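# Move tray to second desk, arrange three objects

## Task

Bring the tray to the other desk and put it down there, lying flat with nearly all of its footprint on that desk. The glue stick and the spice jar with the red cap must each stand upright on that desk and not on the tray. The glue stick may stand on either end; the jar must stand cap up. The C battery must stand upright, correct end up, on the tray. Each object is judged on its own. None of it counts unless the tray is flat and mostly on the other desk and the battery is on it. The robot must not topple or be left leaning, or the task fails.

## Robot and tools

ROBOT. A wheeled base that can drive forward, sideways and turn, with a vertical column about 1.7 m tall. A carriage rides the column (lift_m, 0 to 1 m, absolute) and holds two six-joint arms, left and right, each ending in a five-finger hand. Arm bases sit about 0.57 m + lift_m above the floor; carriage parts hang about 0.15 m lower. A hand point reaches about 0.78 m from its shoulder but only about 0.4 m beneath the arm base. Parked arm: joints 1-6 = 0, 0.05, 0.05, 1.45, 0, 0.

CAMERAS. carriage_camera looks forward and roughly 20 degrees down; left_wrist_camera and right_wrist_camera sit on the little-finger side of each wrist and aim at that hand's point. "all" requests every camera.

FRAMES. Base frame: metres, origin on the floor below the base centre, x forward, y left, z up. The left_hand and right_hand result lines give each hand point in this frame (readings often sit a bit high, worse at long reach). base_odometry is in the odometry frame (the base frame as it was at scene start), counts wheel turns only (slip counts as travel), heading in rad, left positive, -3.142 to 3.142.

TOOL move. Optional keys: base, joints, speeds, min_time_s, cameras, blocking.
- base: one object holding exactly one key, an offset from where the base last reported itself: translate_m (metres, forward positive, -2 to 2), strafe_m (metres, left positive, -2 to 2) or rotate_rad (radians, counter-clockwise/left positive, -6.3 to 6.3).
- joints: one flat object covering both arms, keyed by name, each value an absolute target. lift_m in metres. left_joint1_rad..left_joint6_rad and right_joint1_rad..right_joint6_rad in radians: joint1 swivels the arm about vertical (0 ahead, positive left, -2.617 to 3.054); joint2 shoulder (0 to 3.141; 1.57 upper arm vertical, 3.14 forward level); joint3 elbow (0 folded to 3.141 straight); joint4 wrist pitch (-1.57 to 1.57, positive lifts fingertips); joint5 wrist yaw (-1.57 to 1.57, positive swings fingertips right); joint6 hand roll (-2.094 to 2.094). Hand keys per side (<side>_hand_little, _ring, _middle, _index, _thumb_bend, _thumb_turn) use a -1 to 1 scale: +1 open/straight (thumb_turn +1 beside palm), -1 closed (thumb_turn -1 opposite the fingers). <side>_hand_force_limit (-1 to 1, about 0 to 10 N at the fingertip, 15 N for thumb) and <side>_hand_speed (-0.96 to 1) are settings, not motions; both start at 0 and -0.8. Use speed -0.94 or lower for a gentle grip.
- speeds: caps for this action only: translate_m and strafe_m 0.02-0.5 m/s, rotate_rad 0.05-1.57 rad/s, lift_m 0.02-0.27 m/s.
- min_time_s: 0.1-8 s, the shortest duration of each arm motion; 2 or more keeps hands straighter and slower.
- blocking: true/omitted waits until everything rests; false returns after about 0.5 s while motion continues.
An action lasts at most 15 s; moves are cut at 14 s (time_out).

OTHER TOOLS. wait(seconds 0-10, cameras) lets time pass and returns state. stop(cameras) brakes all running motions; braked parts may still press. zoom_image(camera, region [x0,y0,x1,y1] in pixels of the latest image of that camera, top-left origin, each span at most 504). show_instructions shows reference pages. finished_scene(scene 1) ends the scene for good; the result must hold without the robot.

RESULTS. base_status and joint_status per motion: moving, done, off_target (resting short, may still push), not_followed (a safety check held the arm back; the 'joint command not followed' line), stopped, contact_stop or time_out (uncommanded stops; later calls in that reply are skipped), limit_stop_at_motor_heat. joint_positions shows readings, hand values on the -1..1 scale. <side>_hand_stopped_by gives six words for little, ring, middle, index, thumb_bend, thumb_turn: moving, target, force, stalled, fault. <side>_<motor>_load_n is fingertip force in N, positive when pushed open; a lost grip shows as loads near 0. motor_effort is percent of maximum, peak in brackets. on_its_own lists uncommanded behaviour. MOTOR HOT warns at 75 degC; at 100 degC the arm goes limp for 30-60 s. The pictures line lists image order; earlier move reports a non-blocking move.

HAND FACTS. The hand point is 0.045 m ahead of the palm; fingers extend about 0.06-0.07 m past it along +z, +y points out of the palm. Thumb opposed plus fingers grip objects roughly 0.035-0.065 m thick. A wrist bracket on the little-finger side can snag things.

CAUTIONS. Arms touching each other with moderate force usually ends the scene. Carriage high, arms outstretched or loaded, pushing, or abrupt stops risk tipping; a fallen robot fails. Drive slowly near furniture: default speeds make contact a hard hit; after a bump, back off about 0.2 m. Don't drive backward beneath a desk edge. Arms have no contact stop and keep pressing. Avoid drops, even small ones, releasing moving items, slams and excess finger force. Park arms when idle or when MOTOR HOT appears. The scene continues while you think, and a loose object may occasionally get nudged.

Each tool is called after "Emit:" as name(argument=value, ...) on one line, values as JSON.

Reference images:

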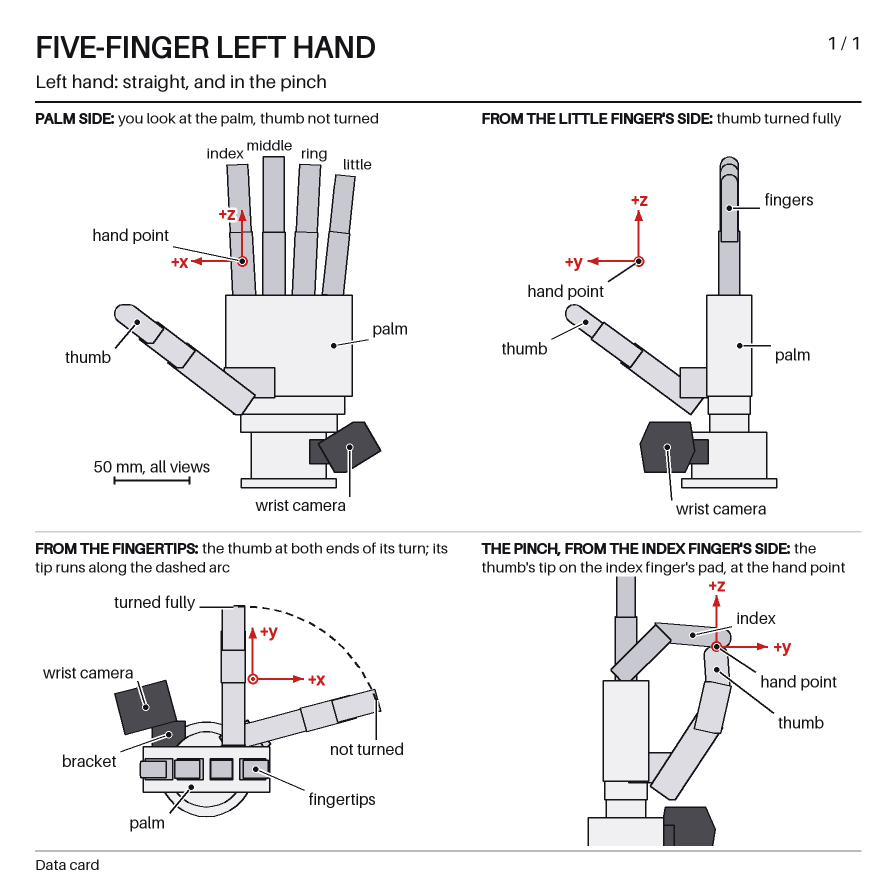

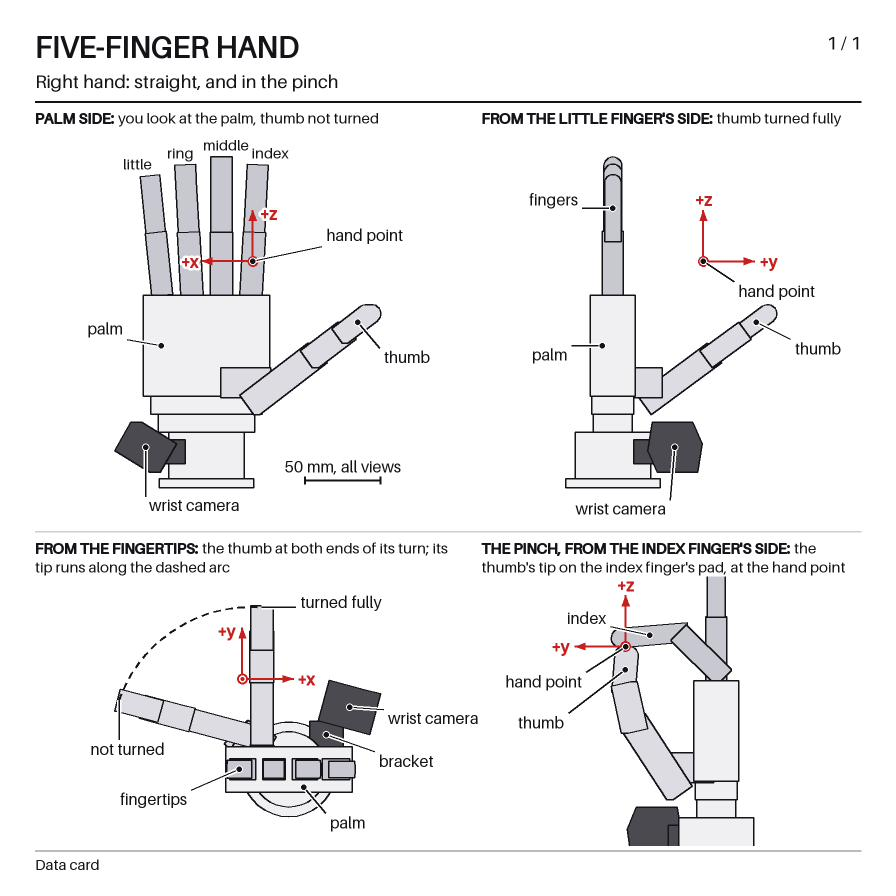

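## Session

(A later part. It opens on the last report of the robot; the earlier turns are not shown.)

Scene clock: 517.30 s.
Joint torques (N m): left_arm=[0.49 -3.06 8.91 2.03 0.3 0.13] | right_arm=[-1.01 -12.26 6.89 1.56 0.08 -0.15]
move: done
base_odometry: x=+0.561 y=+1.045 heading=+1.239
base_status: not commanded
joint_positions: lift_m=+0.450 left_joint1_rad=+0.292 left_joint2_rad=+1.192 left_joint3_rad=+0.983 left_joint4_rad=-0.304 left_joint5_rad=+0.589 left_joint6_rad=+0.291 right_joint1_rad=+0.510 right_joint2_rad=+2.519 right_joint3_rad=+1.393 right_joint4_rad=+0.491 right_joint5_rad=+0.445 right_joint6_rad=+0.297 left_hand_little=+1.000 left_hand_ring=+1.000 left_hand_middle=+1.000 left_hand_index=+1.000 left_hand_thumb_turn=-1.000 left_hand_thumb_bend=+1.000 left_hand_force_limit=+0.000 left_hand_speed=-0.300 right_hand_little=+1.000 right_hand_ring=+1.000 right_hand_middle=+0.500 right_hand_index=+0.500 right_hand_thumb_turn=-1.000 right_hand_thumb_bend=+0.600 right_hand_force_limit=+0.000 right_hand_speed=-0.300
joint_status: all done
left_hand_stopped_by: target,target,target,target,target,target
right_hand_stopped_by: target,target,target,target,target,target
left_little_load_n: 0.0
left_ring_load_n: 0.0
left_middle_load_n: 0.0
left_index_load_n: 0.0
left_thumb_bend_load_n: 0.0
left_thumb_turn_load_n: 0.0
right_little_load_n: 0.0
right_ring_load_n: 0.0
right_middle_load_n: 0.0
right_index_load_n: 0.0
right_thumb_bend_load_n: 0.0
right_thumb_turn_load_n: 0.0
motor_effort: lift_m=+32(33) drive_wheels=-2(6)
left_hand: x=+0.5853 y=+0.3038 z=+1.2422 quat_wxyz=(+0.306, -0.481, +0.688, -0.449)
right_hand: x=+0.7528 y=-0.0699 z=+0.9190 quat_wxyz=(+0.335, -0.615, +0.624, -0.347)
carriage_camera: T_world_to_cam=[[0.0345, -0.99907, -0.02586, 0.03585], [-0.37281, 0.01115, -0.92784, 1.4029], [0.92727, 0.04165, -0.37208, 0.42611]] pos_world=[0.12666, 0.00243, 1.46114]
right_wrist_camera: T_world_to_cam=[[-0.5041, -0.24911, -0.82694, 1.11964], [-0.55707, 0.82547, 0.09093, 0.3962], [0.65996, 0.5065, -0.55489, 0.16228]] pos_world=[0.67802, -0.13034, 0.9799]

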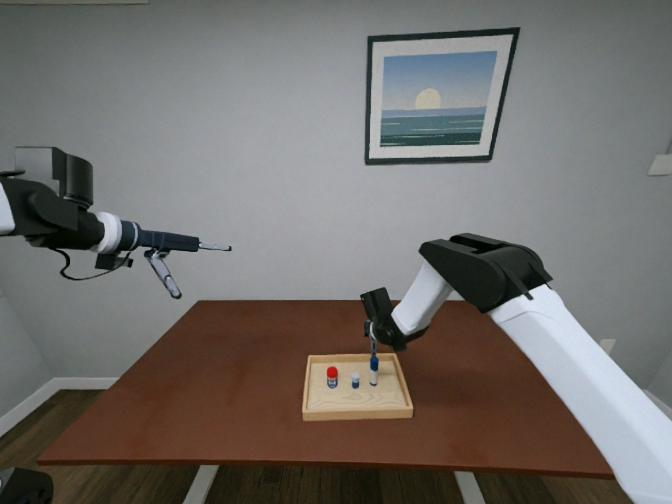

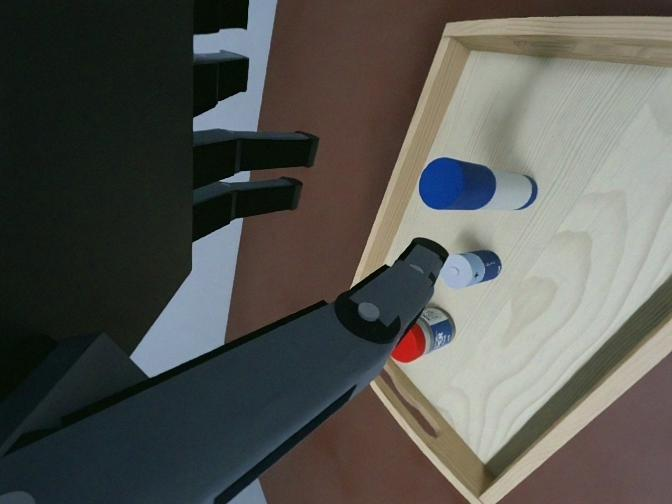

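Emit:
move(joints={"right_joint1_rad": 0.488, "right_joint2_rad": 2.527, "right_joint3_rad": 1.49, "right_joint4_rad": 0.453, "right_joint5_rad": 0.402, "right_joint6_rad": 0.262}, min_time_s=1.5, cameras=[])

Emit:
move(joints={"lift_m": 0.38}, speeds={"lift_m": 0.1}, cameras=["carriage_camera", "right_wrist_camera"])

Emit:
zoom_image(camera="carriage_camera", region=[290, 270, 450, 440])

Scene clock: 582.27 s.
Joint torques (N m): left_arm=[0.5 -3.23 8.91 2.03 0.31 0.14] | right_arm=[-0.91 -11.1 8.17 1.43 0.03 -0.25]
move: done
base_odometry: x=+0.561 y=+1.045 heading=+1.239
base_status: not commanded
joint_positions: lift_m=+0.450 left_joint1_rad=+0.292 left_joint2_rad=+1.192 left_joint3_rad=+0.983 left_joint4_rad=-0.304 left_joint5_rad=+0.589 left_joint6_rad=+0.291 right_joint1_rad=+0.494 right_joint2_rad=+2.519 right_joint3_rad=+1.466 right_joint4_rad=+0.455 right_joint5_rad=+0.415 right_joint6_rad=+0.274 left_hand_little=+1.000 left_hand_ring=+1.000 left_hand_middle=+1.000 left_hand_index=+1.000 left_hand_thumb_turn=-1.000 left_hand_thumb_bend=+1.000 left_hand_force_limit=+0.000 left_hand_speed=-0.300 right_hand_little=+1.000 right_hand_ring=+1.000 right_hand_middle=+0.500 right_hand_index=+0.500 right_hand_thumb_turn=-1.000 right_hand_thumb_bend=+0.600 right_hand_force_limit=+0.000 right_hand_speed=-0.300
joint_status: all done
left_hand_stopped_by: target,target,target,target,target,target
right_hand_stopped_by: target,target,target,target,target,target
left_little_load_n: 0.0
left_ring_load_n: 0.0
left_middle_load_n: 0.0
left_index_load_n: 0.0
left_thumb_bend_load_n: 0.0
left_thumb_turn_load_n: 0.0
right_little_load_n: 0.0
right_ring_load_n: 0.0
right_middle_load_n: 0.0
right_index_load_n: 0.0
right_thumb_bend_load_n: 0.0
right_thumb_turn_load_n: 0.0
motor_effort: lift_m=+32(33) drive_wheels=-3(5)
left_hand: x=+0.5853 y=+0.3038 z=+1.2422 quat_wxyz=(+0.306, -0.481, +0.688, -0.449)
right_hand: x=+0.7733 y=-0.0644 z=+0.9372 quat_wxyz=(+0.350, -0.615, +0.616, -0.346)

Scene clock: 583.40 s.
Joint torques (N m): left_arm=[0.49 -3.11 9.02 2.05 0.3 0.14] | right_arm=[-0.96 -11.97 7.56 1.54 0.07 -0.22]
move: done
base_odometry: x=+0.561 y=+1.045 heading=+1.239
base_status: not commanded
joint_positions: lift_m=+0.380 left_joint1_rad=+0.292 left_joint2_rad=+1.193 left_joint3_rad=+0.984 left_joint4_rad=-0.304 left_joint5_rad=+0.589 left_joint6_rad=+0.291 right_joint1_rad=+0.494 right_joint2_rad=+2.530 right_joint3_rad=+1.473 right_joint4_rad=+0.445 right_joint5_rad=+0.412 right_joint6_rad=+0.274 left_hand_little=+1.000 left_hand_ring=+1.000 left_hand_middle=+1.000 left_hand_index=+1.000 left_hand_thumb_turn=-1.000 left_hand_thumb_bend=+1.000 left_hand_force_limit=+0.000 left_hand_speed=-0.300 right_hand_little=+1.000 right_hand_ring=+1.000 right_hand_middle=+0.500 right_hand_index=+0.500 right_hand_thumb_turn=-1.000 right_hand_thumb_bend=+0.600 right_hand_force_limit=+0.000 right_hand_speed=-0.300
joint_status: all done
left_hand_stopped_by: target,target,target,target,target,target
right_hand_stopped_by: target,target,target,target,target,target
left_little_load_n: 0.0
left_ring_load_n: 0.0
left_middle_load_n: 0.0
left_index_load_n: 0.0
left_thumb_bend_load_n: 0.0
left_thumb_turn_load_n: 0.0
right_little_load_n: 0.0
right_ring_load_n: 0.0
right_middle_load_n: 0.0
right_index_load_n: 0.0
right_thumb_bend_load_n: 0.0
right_thumb_turn_load_n: 0.0
motor_effort: lift_m=+33(34) drive_wheels=+4(6)
left_hand: x=+0.5855 y=+0.3037 z=+1.1724 quat_wxyz=(+0.306, -0.481, +0.688, -0.449)
right_hand: x=+0.7716 y=-0.0648 z=+0.8615 quat_wxyz=(+0.345, -0.619, +0.617, -0.344)
carriage_camera: T_world_to_cam=[[0.0345, -0.99907, -0.02586, 0.03404], [-0.37281, 0.01115, -0.92784, 1.33795], [0.92727, 0.04165, -0.37208, 0.40006]] pos_world=[0.12666, 0.00243, 1.39114]
right_wrist_camera: T_world_to_cam=[[-0.48909, -0.25279, -0.8348, 1.07789], [-0.57619, 0.81216, 0.09165, 0.42093], [0.65482, 0.52583, -0.54287, 0.11024]] pos_world=[0.69754, -0.12736, 0.9211]

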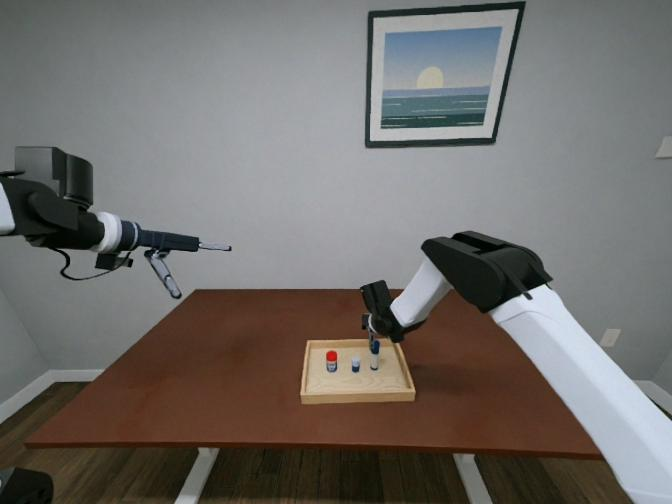

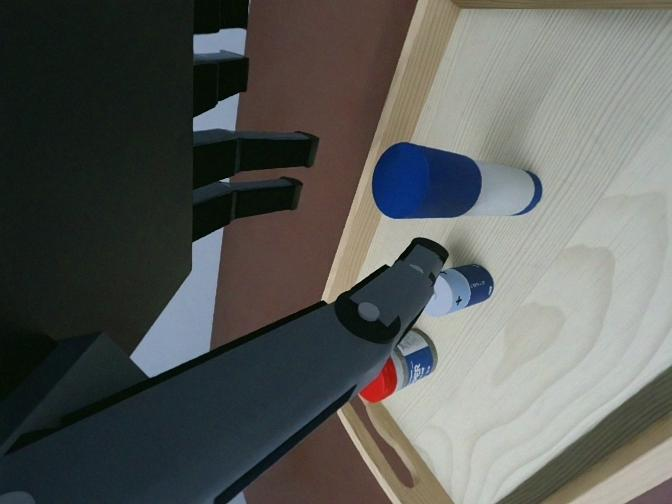

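Scaled by 2.965 from the camera's image (finer frame: 960x720).

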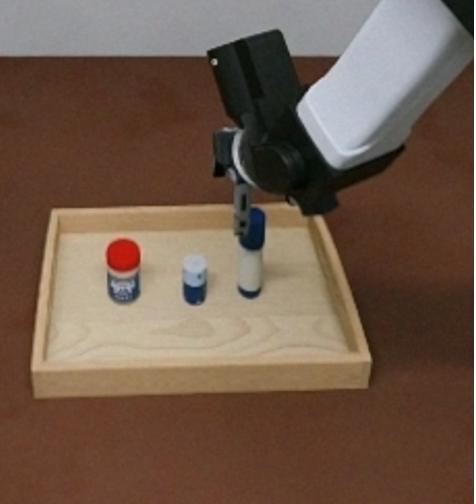

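Emit:
move(joints={"right_joint1_rad": 0.452, "right_joint2_rad": 2.516, "right_joint3_rad": 1.464, "right_joint4_rad": 0.469, "right_joint5_rad": 0.371, "right_joint6_rad": 0.239}, min_time_s=1.5, cameras=[])

Emit:
move(joints={"lift_m": 0.345}, speeds={"lift_m": 0.06}, cameras=["carriage_camera", "right_wrist_camera"])

Emit:
zoom_image(camera="carriage_camera", region=[290, 270, 450, 440])

Scene clock: 630.13 s.
Joint torques (N m): left_arm=[0.5 -3.25 8.81 2.02 0.31 0.15] | right_arm=[-0.88 -12.94 5.46 1.65 0.02 -0.21]
move: done
base_odometry: x=+0.561 y=+1.045 heading=+1.239
base_status: not commanded
joint_positions: lift_m=+0.380 left_joint1_rad=+0.292 left_joint2_rad=+1.193 left_joint3_rad=+0.984 left_joint4_rad=-0.304 left_joint5_rad=+0.589 left_joint6_rad=+0.291 right_joint1_rad=+0.457 right_joint2_rad=+2.530 right_joint3_rad=+1.468 right_joint4_rad=+0.451 right_joint5_rad=+0.384 right_joint6_rad=+0.251 left_hand_little=+1.000 left_hand_ring=+1.000 left_hand_middle=+1.000 left_hand_index=+1.000 left_hand_thumb_turn=-1.000 left_hand_thumb_bend=+1.000 left_hand_force_limit=+0.000 left_hand_speed=-0.300 right_hand_little=+1.000 right_hand_ring=+1.000 right_hand_middle=+0.500 right_hand_index=+0.500 right_hand_thumb_turn=-1.000 right_hand_thumb_bend=+0.600 right_hand_force_limit=+0.000 right_hand_speed=-0.300
joint_status: all done
left_hand_stopped_by: target,target,target,target,target,target
right_hand_stopped_by: target,target,target,target,target,target
left_little_load_n: 0.0
left_ring_load_n: 0.0
left_middle_load_n: 0.0
left_index_load_n: 0.0
left_thumb_bend_load_n: 0.0
left_thumb_turn_load_n: 0.0
right_little_load_n: 0.0
right_ring_load_n: 0.0
right_middle_load_n: 0.0
right_index_load_n: 0.0
right_thumb_bend_load_n: 0.0
right_thumb_turn_load_n: 0.0
motor_effort: lift_m=+33(33) drive_wheels=+3(5)
left_hand: x=+0.5855 y=+0.3037 z=+1.1724 quat_wxyz=(+0.306, -0.481, +0.688, -0.449)
right_hand: x=+0.7774 y=-0.0812 z=+0.8595 quat_wxyz=(+0.341, -0.620, +0.617, -0.343)

Scene clock: 631.07 s.
Joint torques (N m): left_arm=[0.5 -3.33 8.83 2.02 0.3 0.14] | right_arm=[-0.94 -12.98 5.87 1.59 0.09 -0.2]
move: done
base_odometry: x=+0.561 y=+1.045 heading=+1.239
base_status: not commanded
joint_positions: lift_m=+0.345 left_joint1_rad=+0.292 left_joint2_rad=+1.193 left_joint3_rad=+0.984 left_joint4_rad=-0.303 left_joint5_rad=+0.589 left_joint6_rad=+0.291 right_joint1_rad=+0.457 right_joint2_rad=+2.530 right_joint3_rad=+1.464 right_joint4_rad=+0.457 right_joint5_rad=+0.382 right_joint6_rad=+0.251 left_hand_little=+1.000 left_hand_ring=+1.000 left_hand_middle=+1.000 left_hand_index=+1.000 left_hand_thumb_turn=-1.000 left_hand_thumb_bend=+1.000 left_hand_force_limit=+0.000 left_hand_speed=-0.300 right_hand_little=+1.000 right_hand_ring=+1.000 right_hand_middle=+0.500 right_hand_index=+0.500 right_hand_thumb_turn=-1.000 right_hand_thumb_bend=+0.600 right_hand_force_limit=+0.000 right_hand_speed=-0.300
joint_status: all done
left_hand_stopped_by: target,target,target,target,target,target
right_hand_stopped_by: target,target,target,target,target,target
left_little_load_n: 0.0
left_ring_load_n: 0.0
left_middle_load_n: 0.0
left_index_load_n: 0.0
left_thumb_bend_load_n: 0.5
left_thumb_turn_load_n: 0.0
right_little_load_n: 0.0
right_ring_load_n: 0.0
right_middle_load_n: 0.0
right_index_load_n: 0.0
right_thumb_bend_load_n: 0.0
right_thumb_turn_load_n: 0.0
motor_effort: lift_m=+32(32) drive_wheels=+3(6)
left_hand: x=+0.5857 y=+0.3037 z=+1.1378 quat_wxyz=(+0.307, -0.480, +0.687, -0.450)
right_hand: x=+0.7772 y=-0.0809 z=+0.8245 quat_wxyz=(+0.343, -0.620, +0.617, -0.343)
carriage_camera: T_world_to_cam=[[0.0345, -0.99907, -0.02586, 0.03313], [-0.37281, 0.01115, -0.92784, 1.30557], [0.92727, 0.04165, -0.37208, 0.38708]] pos_world=[0.12666, 0.00243, 1.35624]
right_wrist_camera: T_world_to_cam=[[-0.49326, -0.25529, -0.83158, 1.04602], [-0.57615, 0.8121, 0.09243, 0.43999], [0.65173, 0.5247, -0.54766, 0.10118]] pos_world=[0.70352, -0.14337, 0.88459]

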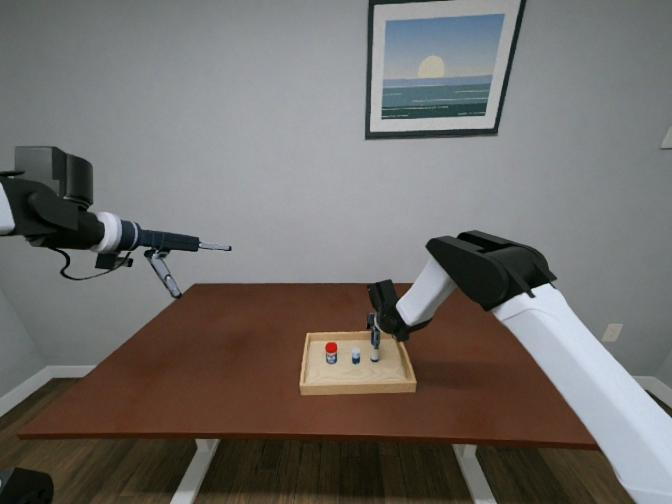

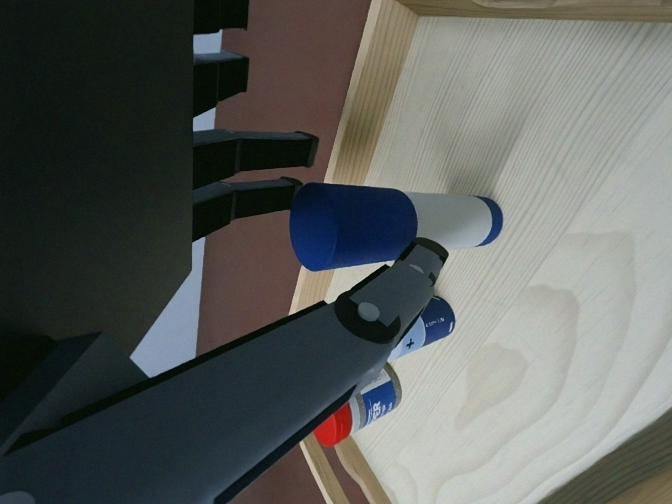

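Scaled by 2.965 from the camera's image (finer frame: 960x720).

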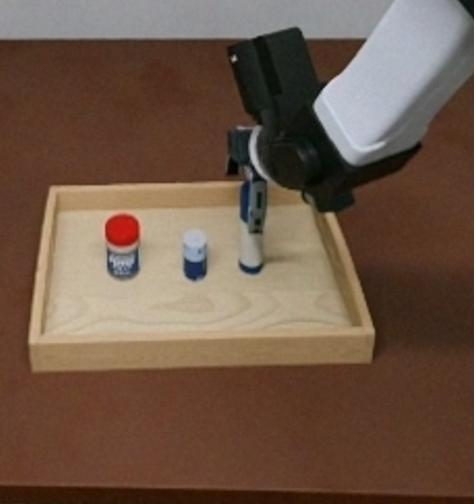

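Emit:
move(joints={"lift_m": 0.33}, speeds={"lift_m": 0.06}, cameras=["carriage_camera", "right_wrist_camera"])

Emit:
zoom_image(camera="carriage_camera", region=[330, 300, 430, 400])

Emit:
zoom_image(camera="right_wrist_camera", region=[180, 120, 520, 400])

Scene clock: 657.73 s.
Joint torques (N m): left_arm=[0.51 -3.37 8.79 1.94 0.29 0.14] | right_arm=[-0.91 -12.92 5.89 1.6 0.02 -0.19]
move: done
base_odometry: x=+0.561 y=+1.045 heading=+1.239
base_status: not commanded
joint_positions: lift_m=+0.330 left_joint1_rad=+0.292 left_joint2_rad=+1.193 left_joint3_rad=+0.984 left_joint4_rad=-0.303 left_joint5_rad=+0.589 left_joint6_rad=+0.291 right_joint1_rad=+0.457 right_joint2_rad=+2.530 right_joint3_rad=+1.463 right_joint4_rad=+0.458 right_joint5_rad=+0.381 right_joint6_rad=+0.251 left_hand_little=+1.000 left_hand_ring=+1.000 left_hand_middle=+1.000 left_hand_index=+1.000 left_hand_thumb_turn=-1.000 left_hand_thumb_bend=+1.000 left_hand_force_limit=+0.000 left_hand_speed=-0.300 right_hand_little=+1.000 right_hand_ring=+1.000 right_hand_middle=+0.500 right_hand_index=+0.500 right_hand_thumb_turn=-1.000 right_hand_thumb_bend=+0.600 right_hand_force_limit=+0.000 right_hand_speed=-0.300
joint_status: all done
left_hand_stopped_by: target,target,target,target,target,target
right_hand_stopped_by: target,target,target,target,target,target
left_little_load_n: 0.0
left_ring_load_n: -0.5
left_middle_load_n: 0.0
left_index_load_n: 0.0
left_thumb_bend_load_n: 0.0
left_thumb_turn_load_n: 0.0
right_little_load_n: 0.0
right_ring_load_n: 0.0
right_middle_load_n: 0.0
right_index_load_n: 0.0
right_thumb_bend_load_n: 0.0
right_thumb_turn_load_n: 0.0
motor_effort: lift_m=+32(33) drive_wheels=-3(4)
left_hand: x=+0.5857 y=+0.3038 z=+1.1229 quat_wxyz=(+0.307, -0.480, +0.687, -0.450)
right_hand: x=+0.7768 y=-0.0810 z=+0.8090 quat_wxyz=(+0.342, -0.620, +0.617, -0.343)
carriage_camera: T_world_to_cam=[[0.0345, -0.99907, -0.02586, 0.03275], [-0.37281, 0.01115, -0.92784, 1.29165], [0.92727, 0.04165, -0.37208, 0.38149]] pos_world=[0.12666, 0.00243, 1.34124]
right_wrist_camera: T_world_to_cam=[[-0.49376, -0.25592, -0.83109, 1.03283], [-0.57675, 0.81165, 0.09271, 0.44138], [0.65082, 0.5251, -0.54836, 0.09436]] pos_world=[0.70312, -0.14347, 0.86919]

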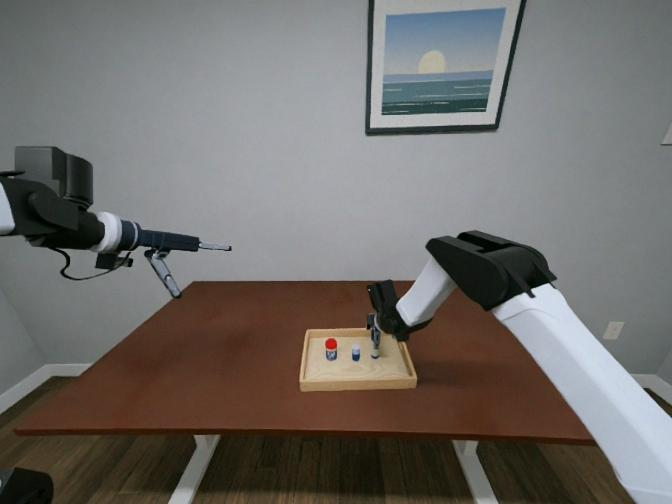

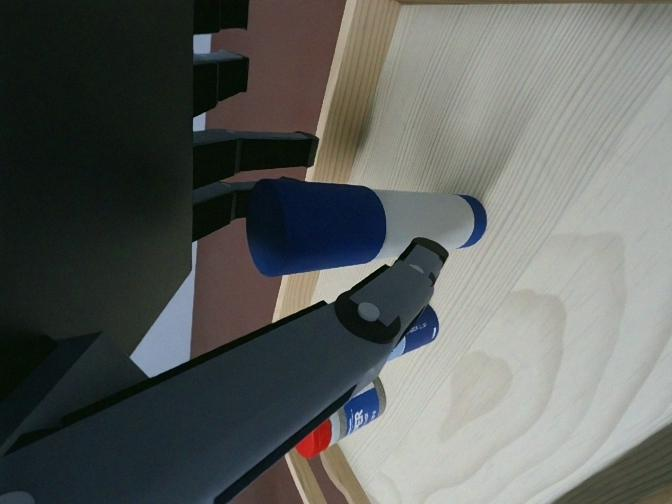

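Scaled by 5.040 from the camera's image (finer frame: 960x720).

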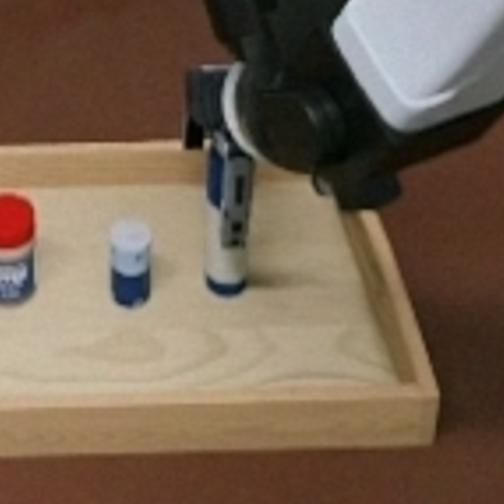

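Scaled by 1.482 from the camera's image (finer frame: 960x720).

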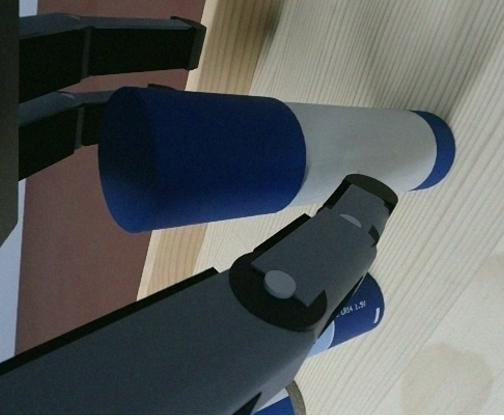

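Emit:
move(base={"translate_m": -0.01}, speeds={"translate_m": 0.05}, cameras=[])

Emit:
move(joints={"right_hand_index": 0.2, "right_hand_middle": 0.2, "right_hand_thumb_bend": 0.35, "right_hand_speed": -0.9, "right_hand_force_limit": -0.5}, cameras=["carriage_camera", "right_wrist_camera"])

Emit:
zoom_image(camera="right_wrist_camera", region=[180, 120, 520, 400])

Emit:
zoom_image(camera="carriage_camera", region=[330, 300, 430, 400])

Scene clock: 690.23 s.
Joint torques (N m): left_arm=[0.53 -3.32 8.8 2.01 0.31 0.13] | right_arm=[-0.7 -12.92 5.79 1.54 0.08 -0.25]
move: done
base_odometry: x=+0.558 y=+1.035 heading=+1.239
base_status: done
joint_positions: lift_m=+0.330 left_joint1_rad=+0.292 left_joint2_rad=+1.193 left_joint3_rad=+0.984 left_joint4_rad=-0.302 left_joint5_rad=+0.590 left_joint6_rad=+0.291 right_joint1_rad=+0.455 right_joint2_rad=+2.530 right_joint3_rad=+1.463 right_joint4_rad=+0.459 right_joint5_rad=+0.380 right_joint6_rad=+0.251 left_hand_little=+1.000 left_hand_ring=+1.000 left_hand_middle=+1.000 left_hand_index=+1.000 left_hand_thumb_turn=-1.000 left_hand_thumb_bend=+1.000 left_hand_force_limit=+0.000 left_hand_speed=-0.300 right_hand_little=+1.000 right_hand_ring=+1.000 right_hand_middle=+0.500 right_hand_index=+0.500 right_hand_thumb_turn=-1.000 right_hand_thumb_bend=+0.600 right_hand_force_limit=+0.000 right_hand_speed=-0.300
joint_status: not commanded
left_hand_stopped_by: target,target,target,target,target,target
right_hand_stopped_by: target,target,target,target,target,target
left_little_load_n: 0.0
left_ring_load_n: 0.0
left_middle_load_n: 0.0
left_index_load_n: 0.0
left_thumb_bend_load_n: 0.0
left_thumb_turn_load_n: 0.0
right_little_load_n: 0.0
right_ring_load_n: 0.0
right_middle_load_n: 0.0
right_index_load_n: 0.0
right_thumb_bend_load_n: 0.0
right_thumb_turn_load_n: 0.0
motor_effort: lift_m=+32(32) drive_wheels=+3(7)
left_hand: x=+0.5858 y=+0.3037 z=+1.1228 quat_wxyz=(+0.307, -0.480, +0.687, -0.450)
right_hand: x=+0.7776 y=-0.0821 z=+0.8093 quat_wxyz=(+0.343, -0.620, +0.617, -0.343)

Scene clock: 692.47 s.
Joint torques (N m): left_arm=[0.51 -3.29 8.8 1.99 0.3 0.13] | right_arm=[-0.55 -12.92 5.91 1.56 0.06 -0.21]
move: done
base_odometry: x=+0.558 y=+1.035 heading=+1.239
base_status: not commanded
joint_positions: lift_m=+0.330 left_joint1_rad=+0.292 left_joint2_rad=+1.193 left_joint3_rad=+0.984 left_joint4_rad=-0.302 left_joint5_rad=+0.590 left_joint6_rad=+0.291 right_joint1_rad=+0.455 right_joint2_rad=+2.530 right_joint3_rad=+1.463 right_joint4_rad=+0.459 right_joint5_rad=+0.380 right_joint6_rad=+0.251 left_hand_little=+1.000 left_hand_ring=+1.000 left_hand_middle=+1.000 left_hand_index=+1.000 left_hand_thumb_turn=-1.000 left_hand_thumb_bend=+1.000 left_hand_force_limit=+0.000 left_hand_speed=-0.300 right_hand_little=+1.000 right_hand_ring=+1.000 right_hand_middle=+0.200 right_hand_index=+0.200 right_hand_thumb_turn=-1.000 right_hand_thumb_bend=+0.350 right_hand_force_limit=-0.500 right_hand_speed=-0.900
joint_status: all done
left_hand_stopped_by: target,target,target,target,target,target
right_hand_stopped_by: target,target,target,target,target,target
left_little_load_n: 0.0
left_ring_load_n: 0.0
left_middle_load_n: 0.0
left_index_load_n: 0.0
left_thumb_bend_load_n: 0.0
left_thumb_turn_load_n: 0.0
right_little_load_n: 0.0
right_ring_load_n: 0.0
right_middle_load_n: 0.0
right_index_load_n: 0.0
right_thumb_bend_load_n: 0.0
right_thumb_turn_load_n: 0.0
motor_effort: lift_m=+32(32) drive_wheels=+4(5)
left_hand: x=+0.5858 y=+0.3037 z=+1.1228 quat_wxyz=(+0.307, -0.480, +0.687, -0.450)
right_hand: x=+0.7776 y=-0.0821 z=+0.8093 quat_wxyz=(+0.343, -0.620, +0.617, -0.343)
carriage_camera: T_world_to_cam=[[0.0345, -0.99907, -0.02586, 0.03275], [-0.37281, 0.01115, -0.92784, 1.29165], [0.92727, 0.04165, -0.37208, 0.38149]] pos_world=[0.12666, 0.00243, 1.34124]
right_wrist_camera: T_world_to_cam=[[-0.49334, -0.25404, -0.83191, 1.03367], [-0.57544, 0.81253, 0.09312, 0.44151], [0.65229, 0.52466, -0.54703, 0.09228]] pos_world=[0.70381, -0.14456, 0.86929]

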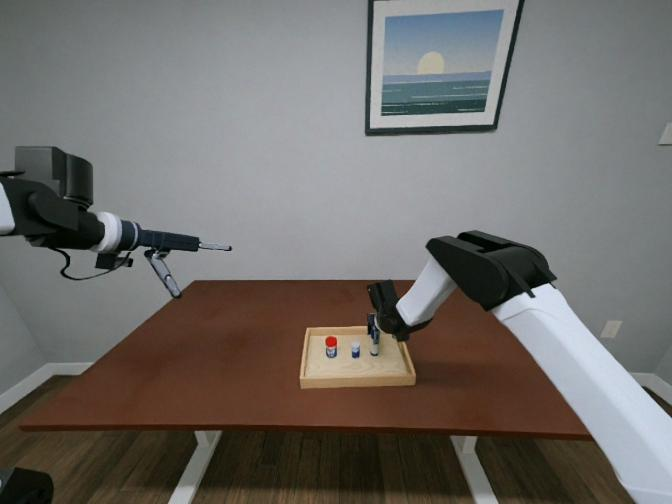

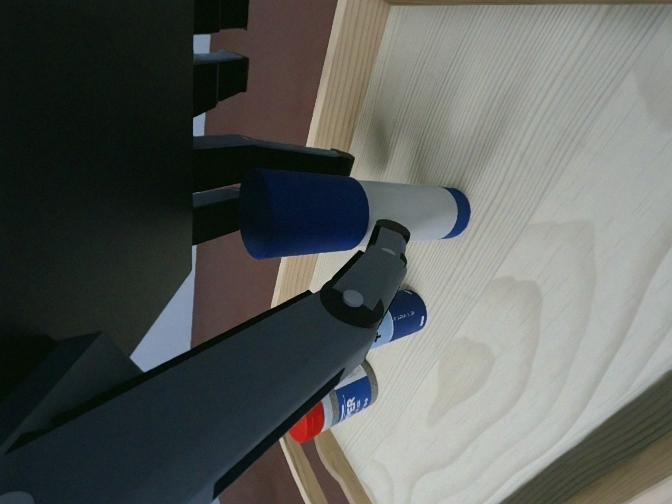

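Scaled by 1.482 from the camera's image (finer frame: 960x720).

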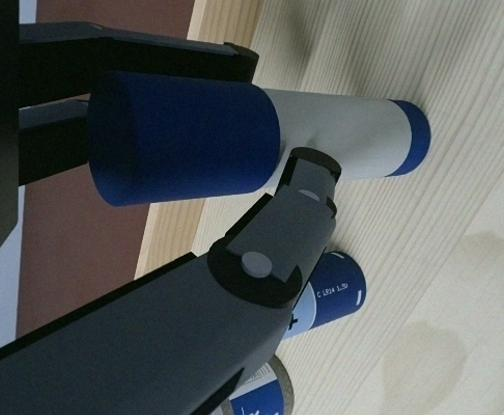

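Scaled by 5.040 from the camera's image (finer frame: 960x720).

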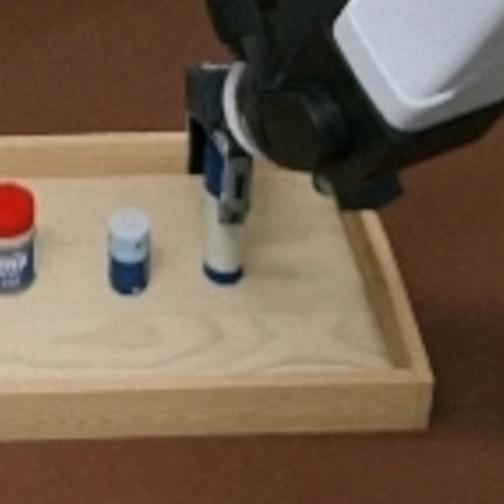

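Emit:
move(joints={"right_hand_index": 0.0, "right_hand_middle": 0.0, "right_hand_thumb_bend": 0.18, "right_hand_speed": -0.94}, cameras=["right_wrist_camera"])

Emit:
zoom_image(camera="right_wrist_camera", region=[180, 120, 520, 400])

Scene clock: 704.93 s.
Joint torques (N m): left_arm=[0.47 -3.29 8.77 2.01 0.29 0.14] | right_arm=[-0.72 -12.85 5.79 1.55 0.08 -0.19]
move: off_target
base_odometry: x=+0.558 y=+1.035 heading=+1.239
base_status: not commanded
joint_positions: lift_m=+0.330 left_joint1_rad=+0.292 left_joint2_rad=+1.193 left_joint3_rad=+0.984 left_joint4_rad=-0.302 left_joint5_rad=+0.590 left_joint6_rad=+0.291 right_joint1_rad=+0.455 right_joint2_rad=+2.530 right_joint3_rad=+1.463 right_joint4_rad=+0.459 right_joint5_rad=+0.380 right_joint6_rad=+0.251 left_hand_little=+1.000 left_hand_ring=+1.000 left_hand_middle=+1.000 left_hand_index=+1.000 left_hand_thumb_turn=-1.000 left_hand_thumb_bend=+1.000 left_hand_force_limit=+0.000 left_hand_speed=-0.300 right_hand_little=+1.000 right_hand_ring=+1.000 right_hand_middle=+0.066 right_hand_index=+0.015 right_hand_thumb_turn=-1.000 right_hand_thumb_bend=+0.257 right_hand_force_limit=-0.500 right_hand_speed=-0.940
joint_status: right_hand_middle off_target (ended at +0.066, target +0.000); right_hand_thumb_bend off_target (ended at +0.257, target +0.180); the others done
left_hand_stopped_by: target,target,target,target,target,target
right_hand_stopped_by: target,target,force,force,force,target
left_little_load_n: -0.5
left_ring_load_n: 0.0
left_middle_load_n: 0.0
left_index_load_n: 0.0
left_thumb_bend_load_n: 0.0
left_thumb_turn_load_n: 0.0
right_little_load_n: 0.0
right_ring_load_n: 0.0
right_middle_load_n: 3.5
right_index_load_n: 3.0
right_thumb_bend_load_n: 4.0
right_thumb_turn_load_n: -0.5
motor_effort: lift_m=+32(32) drive_wheels=+2(4)
left_hand: x=+0.5858 y=+0.3037 z=+1.1228 quat_wxyz=(+0.307, -0.480, +0.687, -0.450)
right_hand: x=+0.7776 y=-0.0821 z=+0.8093 quat_wxyz=(+0.343, -0.620, +0.617, -0.343)
right_wrist_camera: T_world_to_cam=[[-0.49334, -0.25404, -0.83191, 1.03367], [-0.57544, 0.81253, 0.09312, 0.44151], [0.65229, 0.52466, -0.54703, 0.09228]] pos_world=[0.70381, -0.14456, 0.86929]

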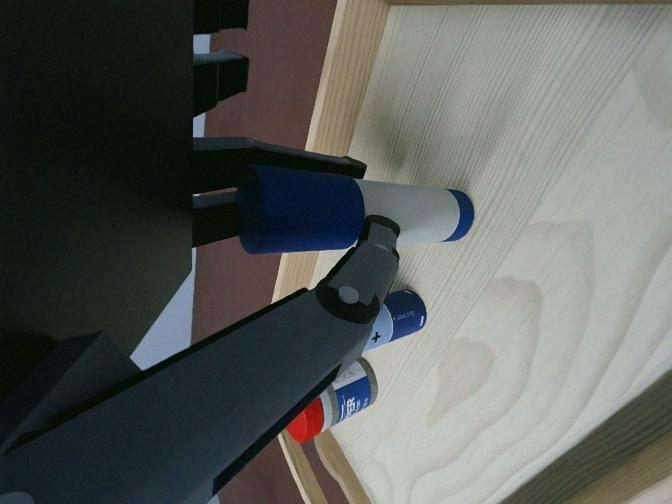

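Scaled by 1.482 from the camera's image (finer frame: 960x720).

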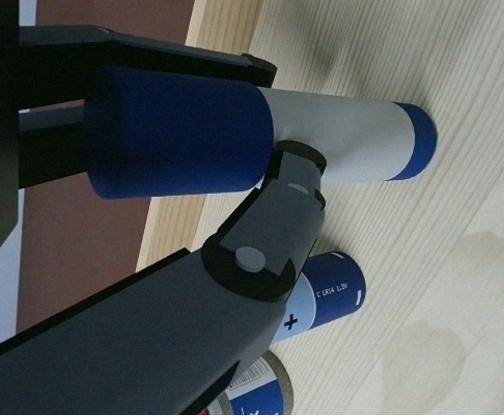

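Emit:
move(joints={"lift_m": 0.46}, speeds={"lift_m": 0.08}, cameras=["right_wrist_camera"])

Emit:
move(joints={"right_joint1_rad": 0.15, "right_joint2_rad": 2.244, "right_joint3_rad": 1.505, "right_joint4_rad": 0.146, "right_joint5_rad": 0.15, "right_joint6_rad": 0.1, "left_joint1_rad": -0.3, "left_joint2_rad": 2.2, "left_joint3_rad": 1.4, "left_joint4_rad": 0.3, "left_joint5_rad": -0.3, "left_joint6_rad": -0.2}, min_time_s=3, cameras=["all"])

Scene clock: 732.63 s.
Joint torques (N m): left_arm=[0.5 -3.32 8.83 2 0.29 0.13] | right_arm=[-0.66 -12.86 6.2 1.58 0.06 -0.19]
move: done
base_odometry: x=+0.558 y=+1.035 heading=+1.239
base_status: not commanded
joint_positions: lift_m=+0.460 left_joint1_rad=+0.292 left_joint2_rad=+1.193 left_joint3_rad=+0.984 left_joint4_rad=-0.302 left_joint5_rad=+0.590 left_joint6_rad=+0.292 right_joint1_rad=+0.455 right_joint2_rad=+2.530 right_joint3_rad=+1.461 right_joint4_rad=+0.455 right_joint5_rad=+0.380 right_joint6_rad=+0.250 left_hand_little=+1.000 left_hand_ring=+1.000 left_hand_middle=+1.000 left_hand_index=+1.000 left_hand_thumb_turn=-1.000 left_hand_thumb_bend=+1.000 left_hand_force_limit=+0.000 left_hand_speed=-0.300 right_hand_little=+1.000 right_hand_ring=+1.000 right_hand_middle=+0.066 right_hand_index=+0.015 right_hand_thumb_turn=-1.000 right_hand_thumb_bend=+0.257 right_hand_force_limit=-0.500 right_hand_speed=-0.940
joint_status: all done
left_hand_stopped_by: target,target,target,target,target,target
right_hand_stopped_by: target,target,force,force,force,target
left_little_load_n: 0.0
left_ring_load_n: 0.0
left_middle_load_n: 0.0
left_index_load_n: 0.0
left_thumb_bend_load_n: 0.0
left_thumb_turn_load_n: 0.0
right_little_load_n: 0.0
right_ring_load_n: 0.0
right_middle_load_n: 3.0
right_index_load_n: 2.5
right_thumb_bend_load_n: 3.5
right_thumb_turn_load_n: -0.5
motor_effort: lift_m=+40(47) drive_wheels=+2(4)
left_hand: x=+0.5859 y=+0.3037 z=+1.2524 quat_wxyz=(+0.307, -0.480, +0.688, -0.450)
right_hand: x=+0.7761 y=-0.0828 z=+0.9371 quat_wxyz=(+0.340, -0.621, +0.618, -0.342)
right_wrist_camera: T_world_to_cam=[[-0.49807, -0.25677, -0.82825, 1.13912], [-0.57535, 0.81248, 0.09411, 0.42833], [0.64877, 0.5234, -0.5524, 0.1711]] pos_world=[0.70279, -0.14508, 0.99769]

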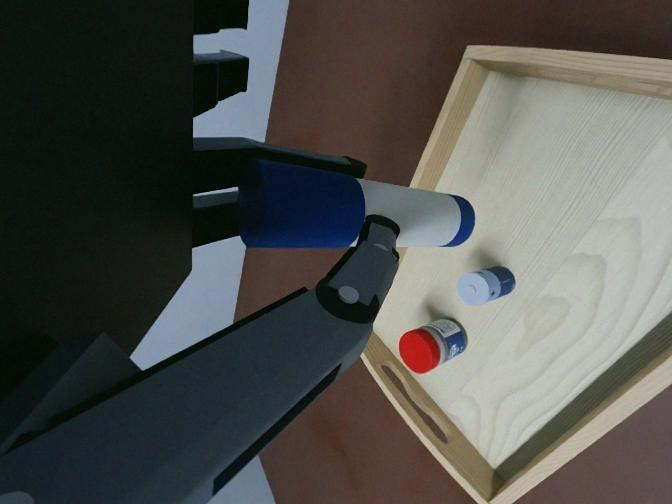

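Scene clock: 735.93 s.
Joint torques (N m): left_arm=[-0.66 -9.16 9.13 2.2 -0.35 -0.04] | right_arm=[-0.9 -15.54 9.74 1.47 -0.09 -0.23]
move: done
base_odometry: x=+0.558 y=+1.035 heading=+1.239
base_status: not commanded
joint_positions: lift_m=+0.460 left_joint1_rad=-0.293 left_joint2_rad=+2.177 left_joint3_rad=+1.373 left_joint4_rad=+0.285 left_joint5_rad=-0.284 left_joint6_rad=-0.190 right_joint1_rad=+0.155 right_joint2_rad=+2.293 right_joint3_rad=+1.475 right_joint4_rad=+0.140 right_joint5_rad=+0.163 right_joint6_rad=+0.112 left_hand_little=+1.000 left_hand_ring=+1.000 left_hand_middle=+1.000 left_hand_index=+1.000 left_hand_thumb_turn=-1.000 left_hand_thumb_bend=+1.000 left_hand_force_limit=+0.000 left_hand_speed=-0.300 right_hand_little=+1.000 right_hand_ring=+1.000 right_hand_middle=+0.066 right_hand_index=+0.015 right_hand_thumb_turn=-1.000 right_hand_thumb_bend=+0.257 right_hand_force_limit=-0.500 right_hand_speed=-0.940
joint_status: all done
left_hand_stopped_by: target,target,target,target,target,target
right_hand_stopped_by: target,target,force,force,force,target
left_little_load_n: -0.5
left_ring_load_n: 0.0
left_middle_load_n: 0.0
left_index_load_n: 0.0
left_thumb_bend_load_n: 0.0
left_thumb_turn_load_n: 0.0
right_little_load_n: 0.0
right_ring_load_n: 0.0
right_middle_load_n: 3.0
right_index_load_n: 2.5
right_thumb_bend_load_n: 3.5
right_thumb_turn_load_n: 0.0
motor_effort: lift_m=+40(40) drive_wheels=+2(4)
left_hand: x=+0.7968 y=+0.1607 z=+1.0695 quat_wxyz=(+0.362, -0.626, +0.588, -0.362)
right_hand: x=+0.7991 y=-0.2232 z=+1.0152 quat_wxyz=(+0.298, -0.625, +0.647, -0.320)
pictures: carriage_camera, left_wrist_camera, right_wrist_camera
carriage_camera: T_world_to_cam=[[0.0345, -0.99907, -0.02586, 0.03609], [-0.37281, 0.01115, -0.92784, 1.41171], [0.92727, 0.04165, -0.37208, 0.42964]] pos_world=[0.12666, 0.00243, 1.47064]
left_wrist_camera: T_world_to_cam=[[0.427, -0.19506, 0.88296, -1.25911], [-0.54164, -0.83707, 0.07701, 0.48115], [0.72408, -0.51114, -0.46309, 0.11485]] pos_world=[0.71509, 0.21585, 1.12788]
right_wrist_camera: T_world_to_cam=[[-0.59136, -0.23792, -0.77051, 1.19933], [-0.52517, 0.83871, 0.14409, 0.46332], [0.61195, 0.48986, -0.62093, 0.36445]] pos_world=[0.72954, -0.28179, 1.08364]

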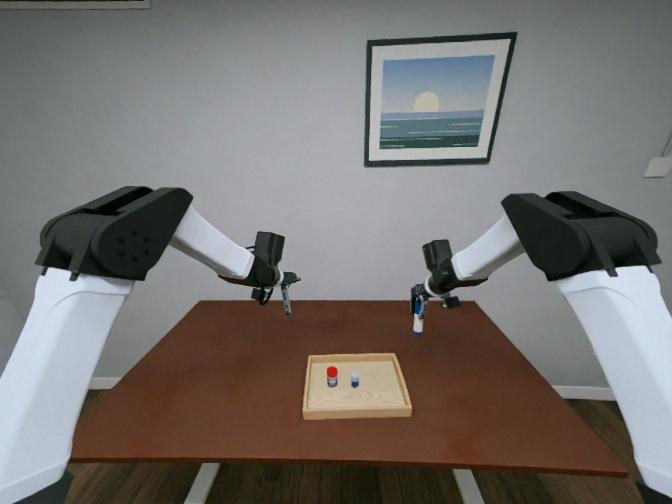

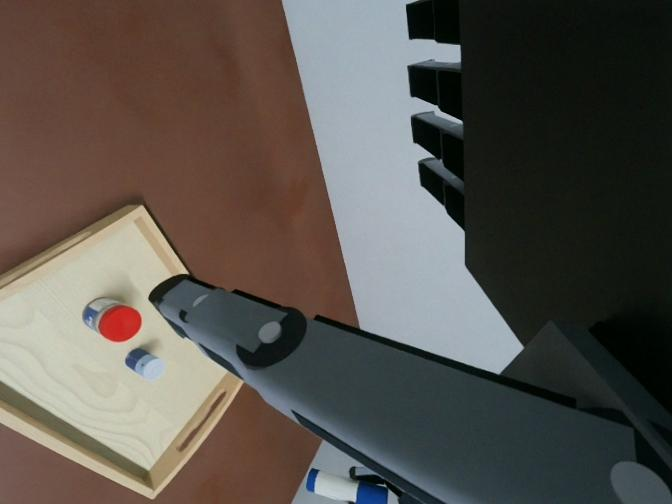

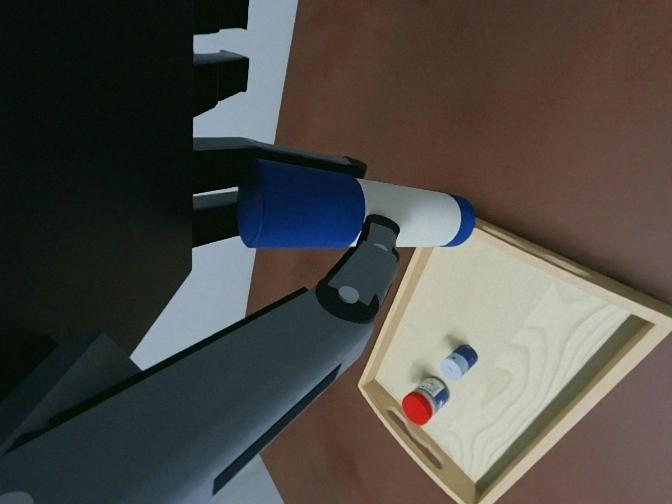

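Emit:
move(joints={"left_joint1_rad": -0.544, "left_joint2_rad": 2.665, "left_joint3_rad": 1.59, "left_joint4_rad": 0.475, "left_joint5_rad": -0.457, "left_joint6_rad": -0.306, "left_hand_thumb_bend": 0.6, "left_hand_index": 0.5, "left_hand_middle": 0.5}, min_time_s=2.5, cameras=["carriage_camera", "left_wrist_camera"])

Emit:
zoom_image(camera="carriage_camera", region=[290, 300, 430, 440])

Scene clock: 759.67 s.
Joint torques (N m): left_arm=[-0.66 -10.54 7.77 2.07 -0.44 -0.04] | right_arm=[-0.87 -15.56 9.65 1.53 -0.05 -0.18]
move: done
base_odometry: x=+0.558 y=+1.035 heading=+1.239
base_status: not commanded
joint_positions: lift_m=+0.460 left_joint1_rad=-0.537 left_joint2_rad=+2.640 left_joint3_rad=+1.566 left_joint4_rad=+0.461 left_joint5_rad=-0.441 left_joint6_rad=-0.297 right_joint1_rad=+0.155 right_joint2_rad=+2.293 right_joint3_rad=+1.475 right_joint4_rad=+0.138 right_joint5_rad=+0.162 right_joint6_rad=+0.111 left_hand_little=+1.000 left_hand_ring=+1.000 left_hand_middle=+0.500 left_hand_index=+0.500 left_hand_thumb_turn=-1.000 left_hand_thumb_bend=+0.600 left_hand_force_limit=+0.000 left_hand_speed=-0.300 right_hand_little=+1.000 right_hand_ring=+1.000 right_hand_middle=+0.066 right_hand_index=+0.015 right_hand_thumb_turn=-1.000 right_hand_thumb_bend=+0.257 right_hand_force_limit=-0.500 right_hand_speed=-0.940
joint_status: all done
left_hand_stopped_by: target,target,target,target,target,target
right_hand_stopped_by: target,target,force,force,force,target
left_little_load_n: 0.0
left_ring_load_n: 0.0
left_middle_load_n: 0.0
left_index_load_n: 0.0
left_thumb_bend_load_n: 0.5
left_thumb_turn_load_n: 0.0
right_little_load_n: 0.0
right_ring_load_n: 0.0
right_middle_load_n: 3.0
right_index_load_n: 3.0
right_thumb_bend_load_n: 3.5
right_thumb_turn_load_n: -0.5
motor_effort: lift_m=+40(40) drive_wheels=+2(5)
left_hand: x=+0.7726 y=+0.0390 z=+0.9144 quat_wxyz=(+0.343, -0.614, +0.619, -0.350)
right_hand: x=+0.7987 y=-0.2231 z=+1.0149 quat_wxyz=(+0.297, -0.626, +0.647, -0.319)
carriage_camera: T_world_to_cam=[[0.0345, -0.99907, -0.02586, 0.03609], [-0.37281, 0.01115, -0.92784, 1.41171], [0.92727, 0.04165, -0.37208, 0.42964]] pos_world=[0.12666, 0.00243, 1.47064]
left_wrist_camera: T_world_to_cam=[[0.45797, -0.24061, 0.85579, -1.13283], [-0.5852, -0.80626, 0.08648, 0.40191], [0.66918, -0.54042, -0.51005, 0.0848]] pos_world=[0.69726, 0.0973, 0.97796]

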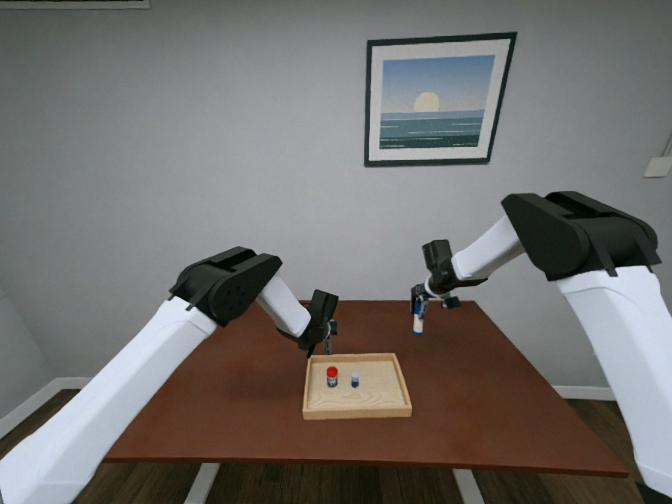

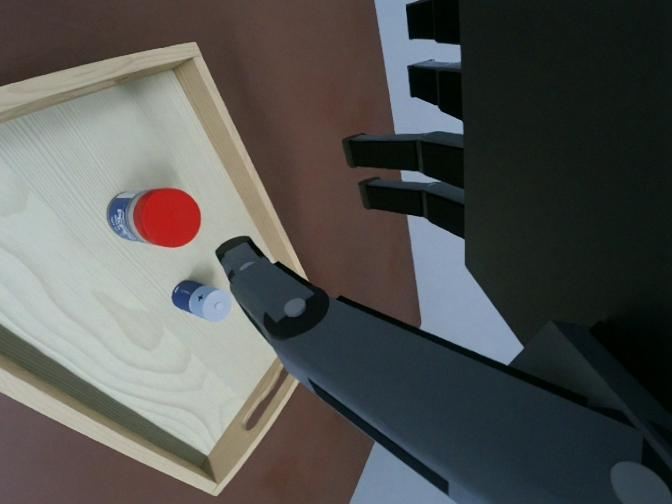

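Scaled by 3.600 from the camera's image (finer frame: 960x720).

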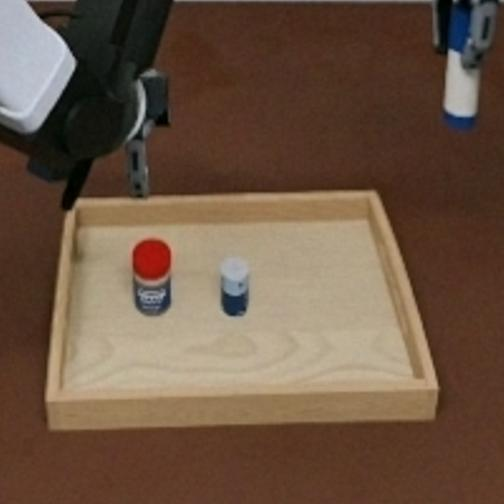

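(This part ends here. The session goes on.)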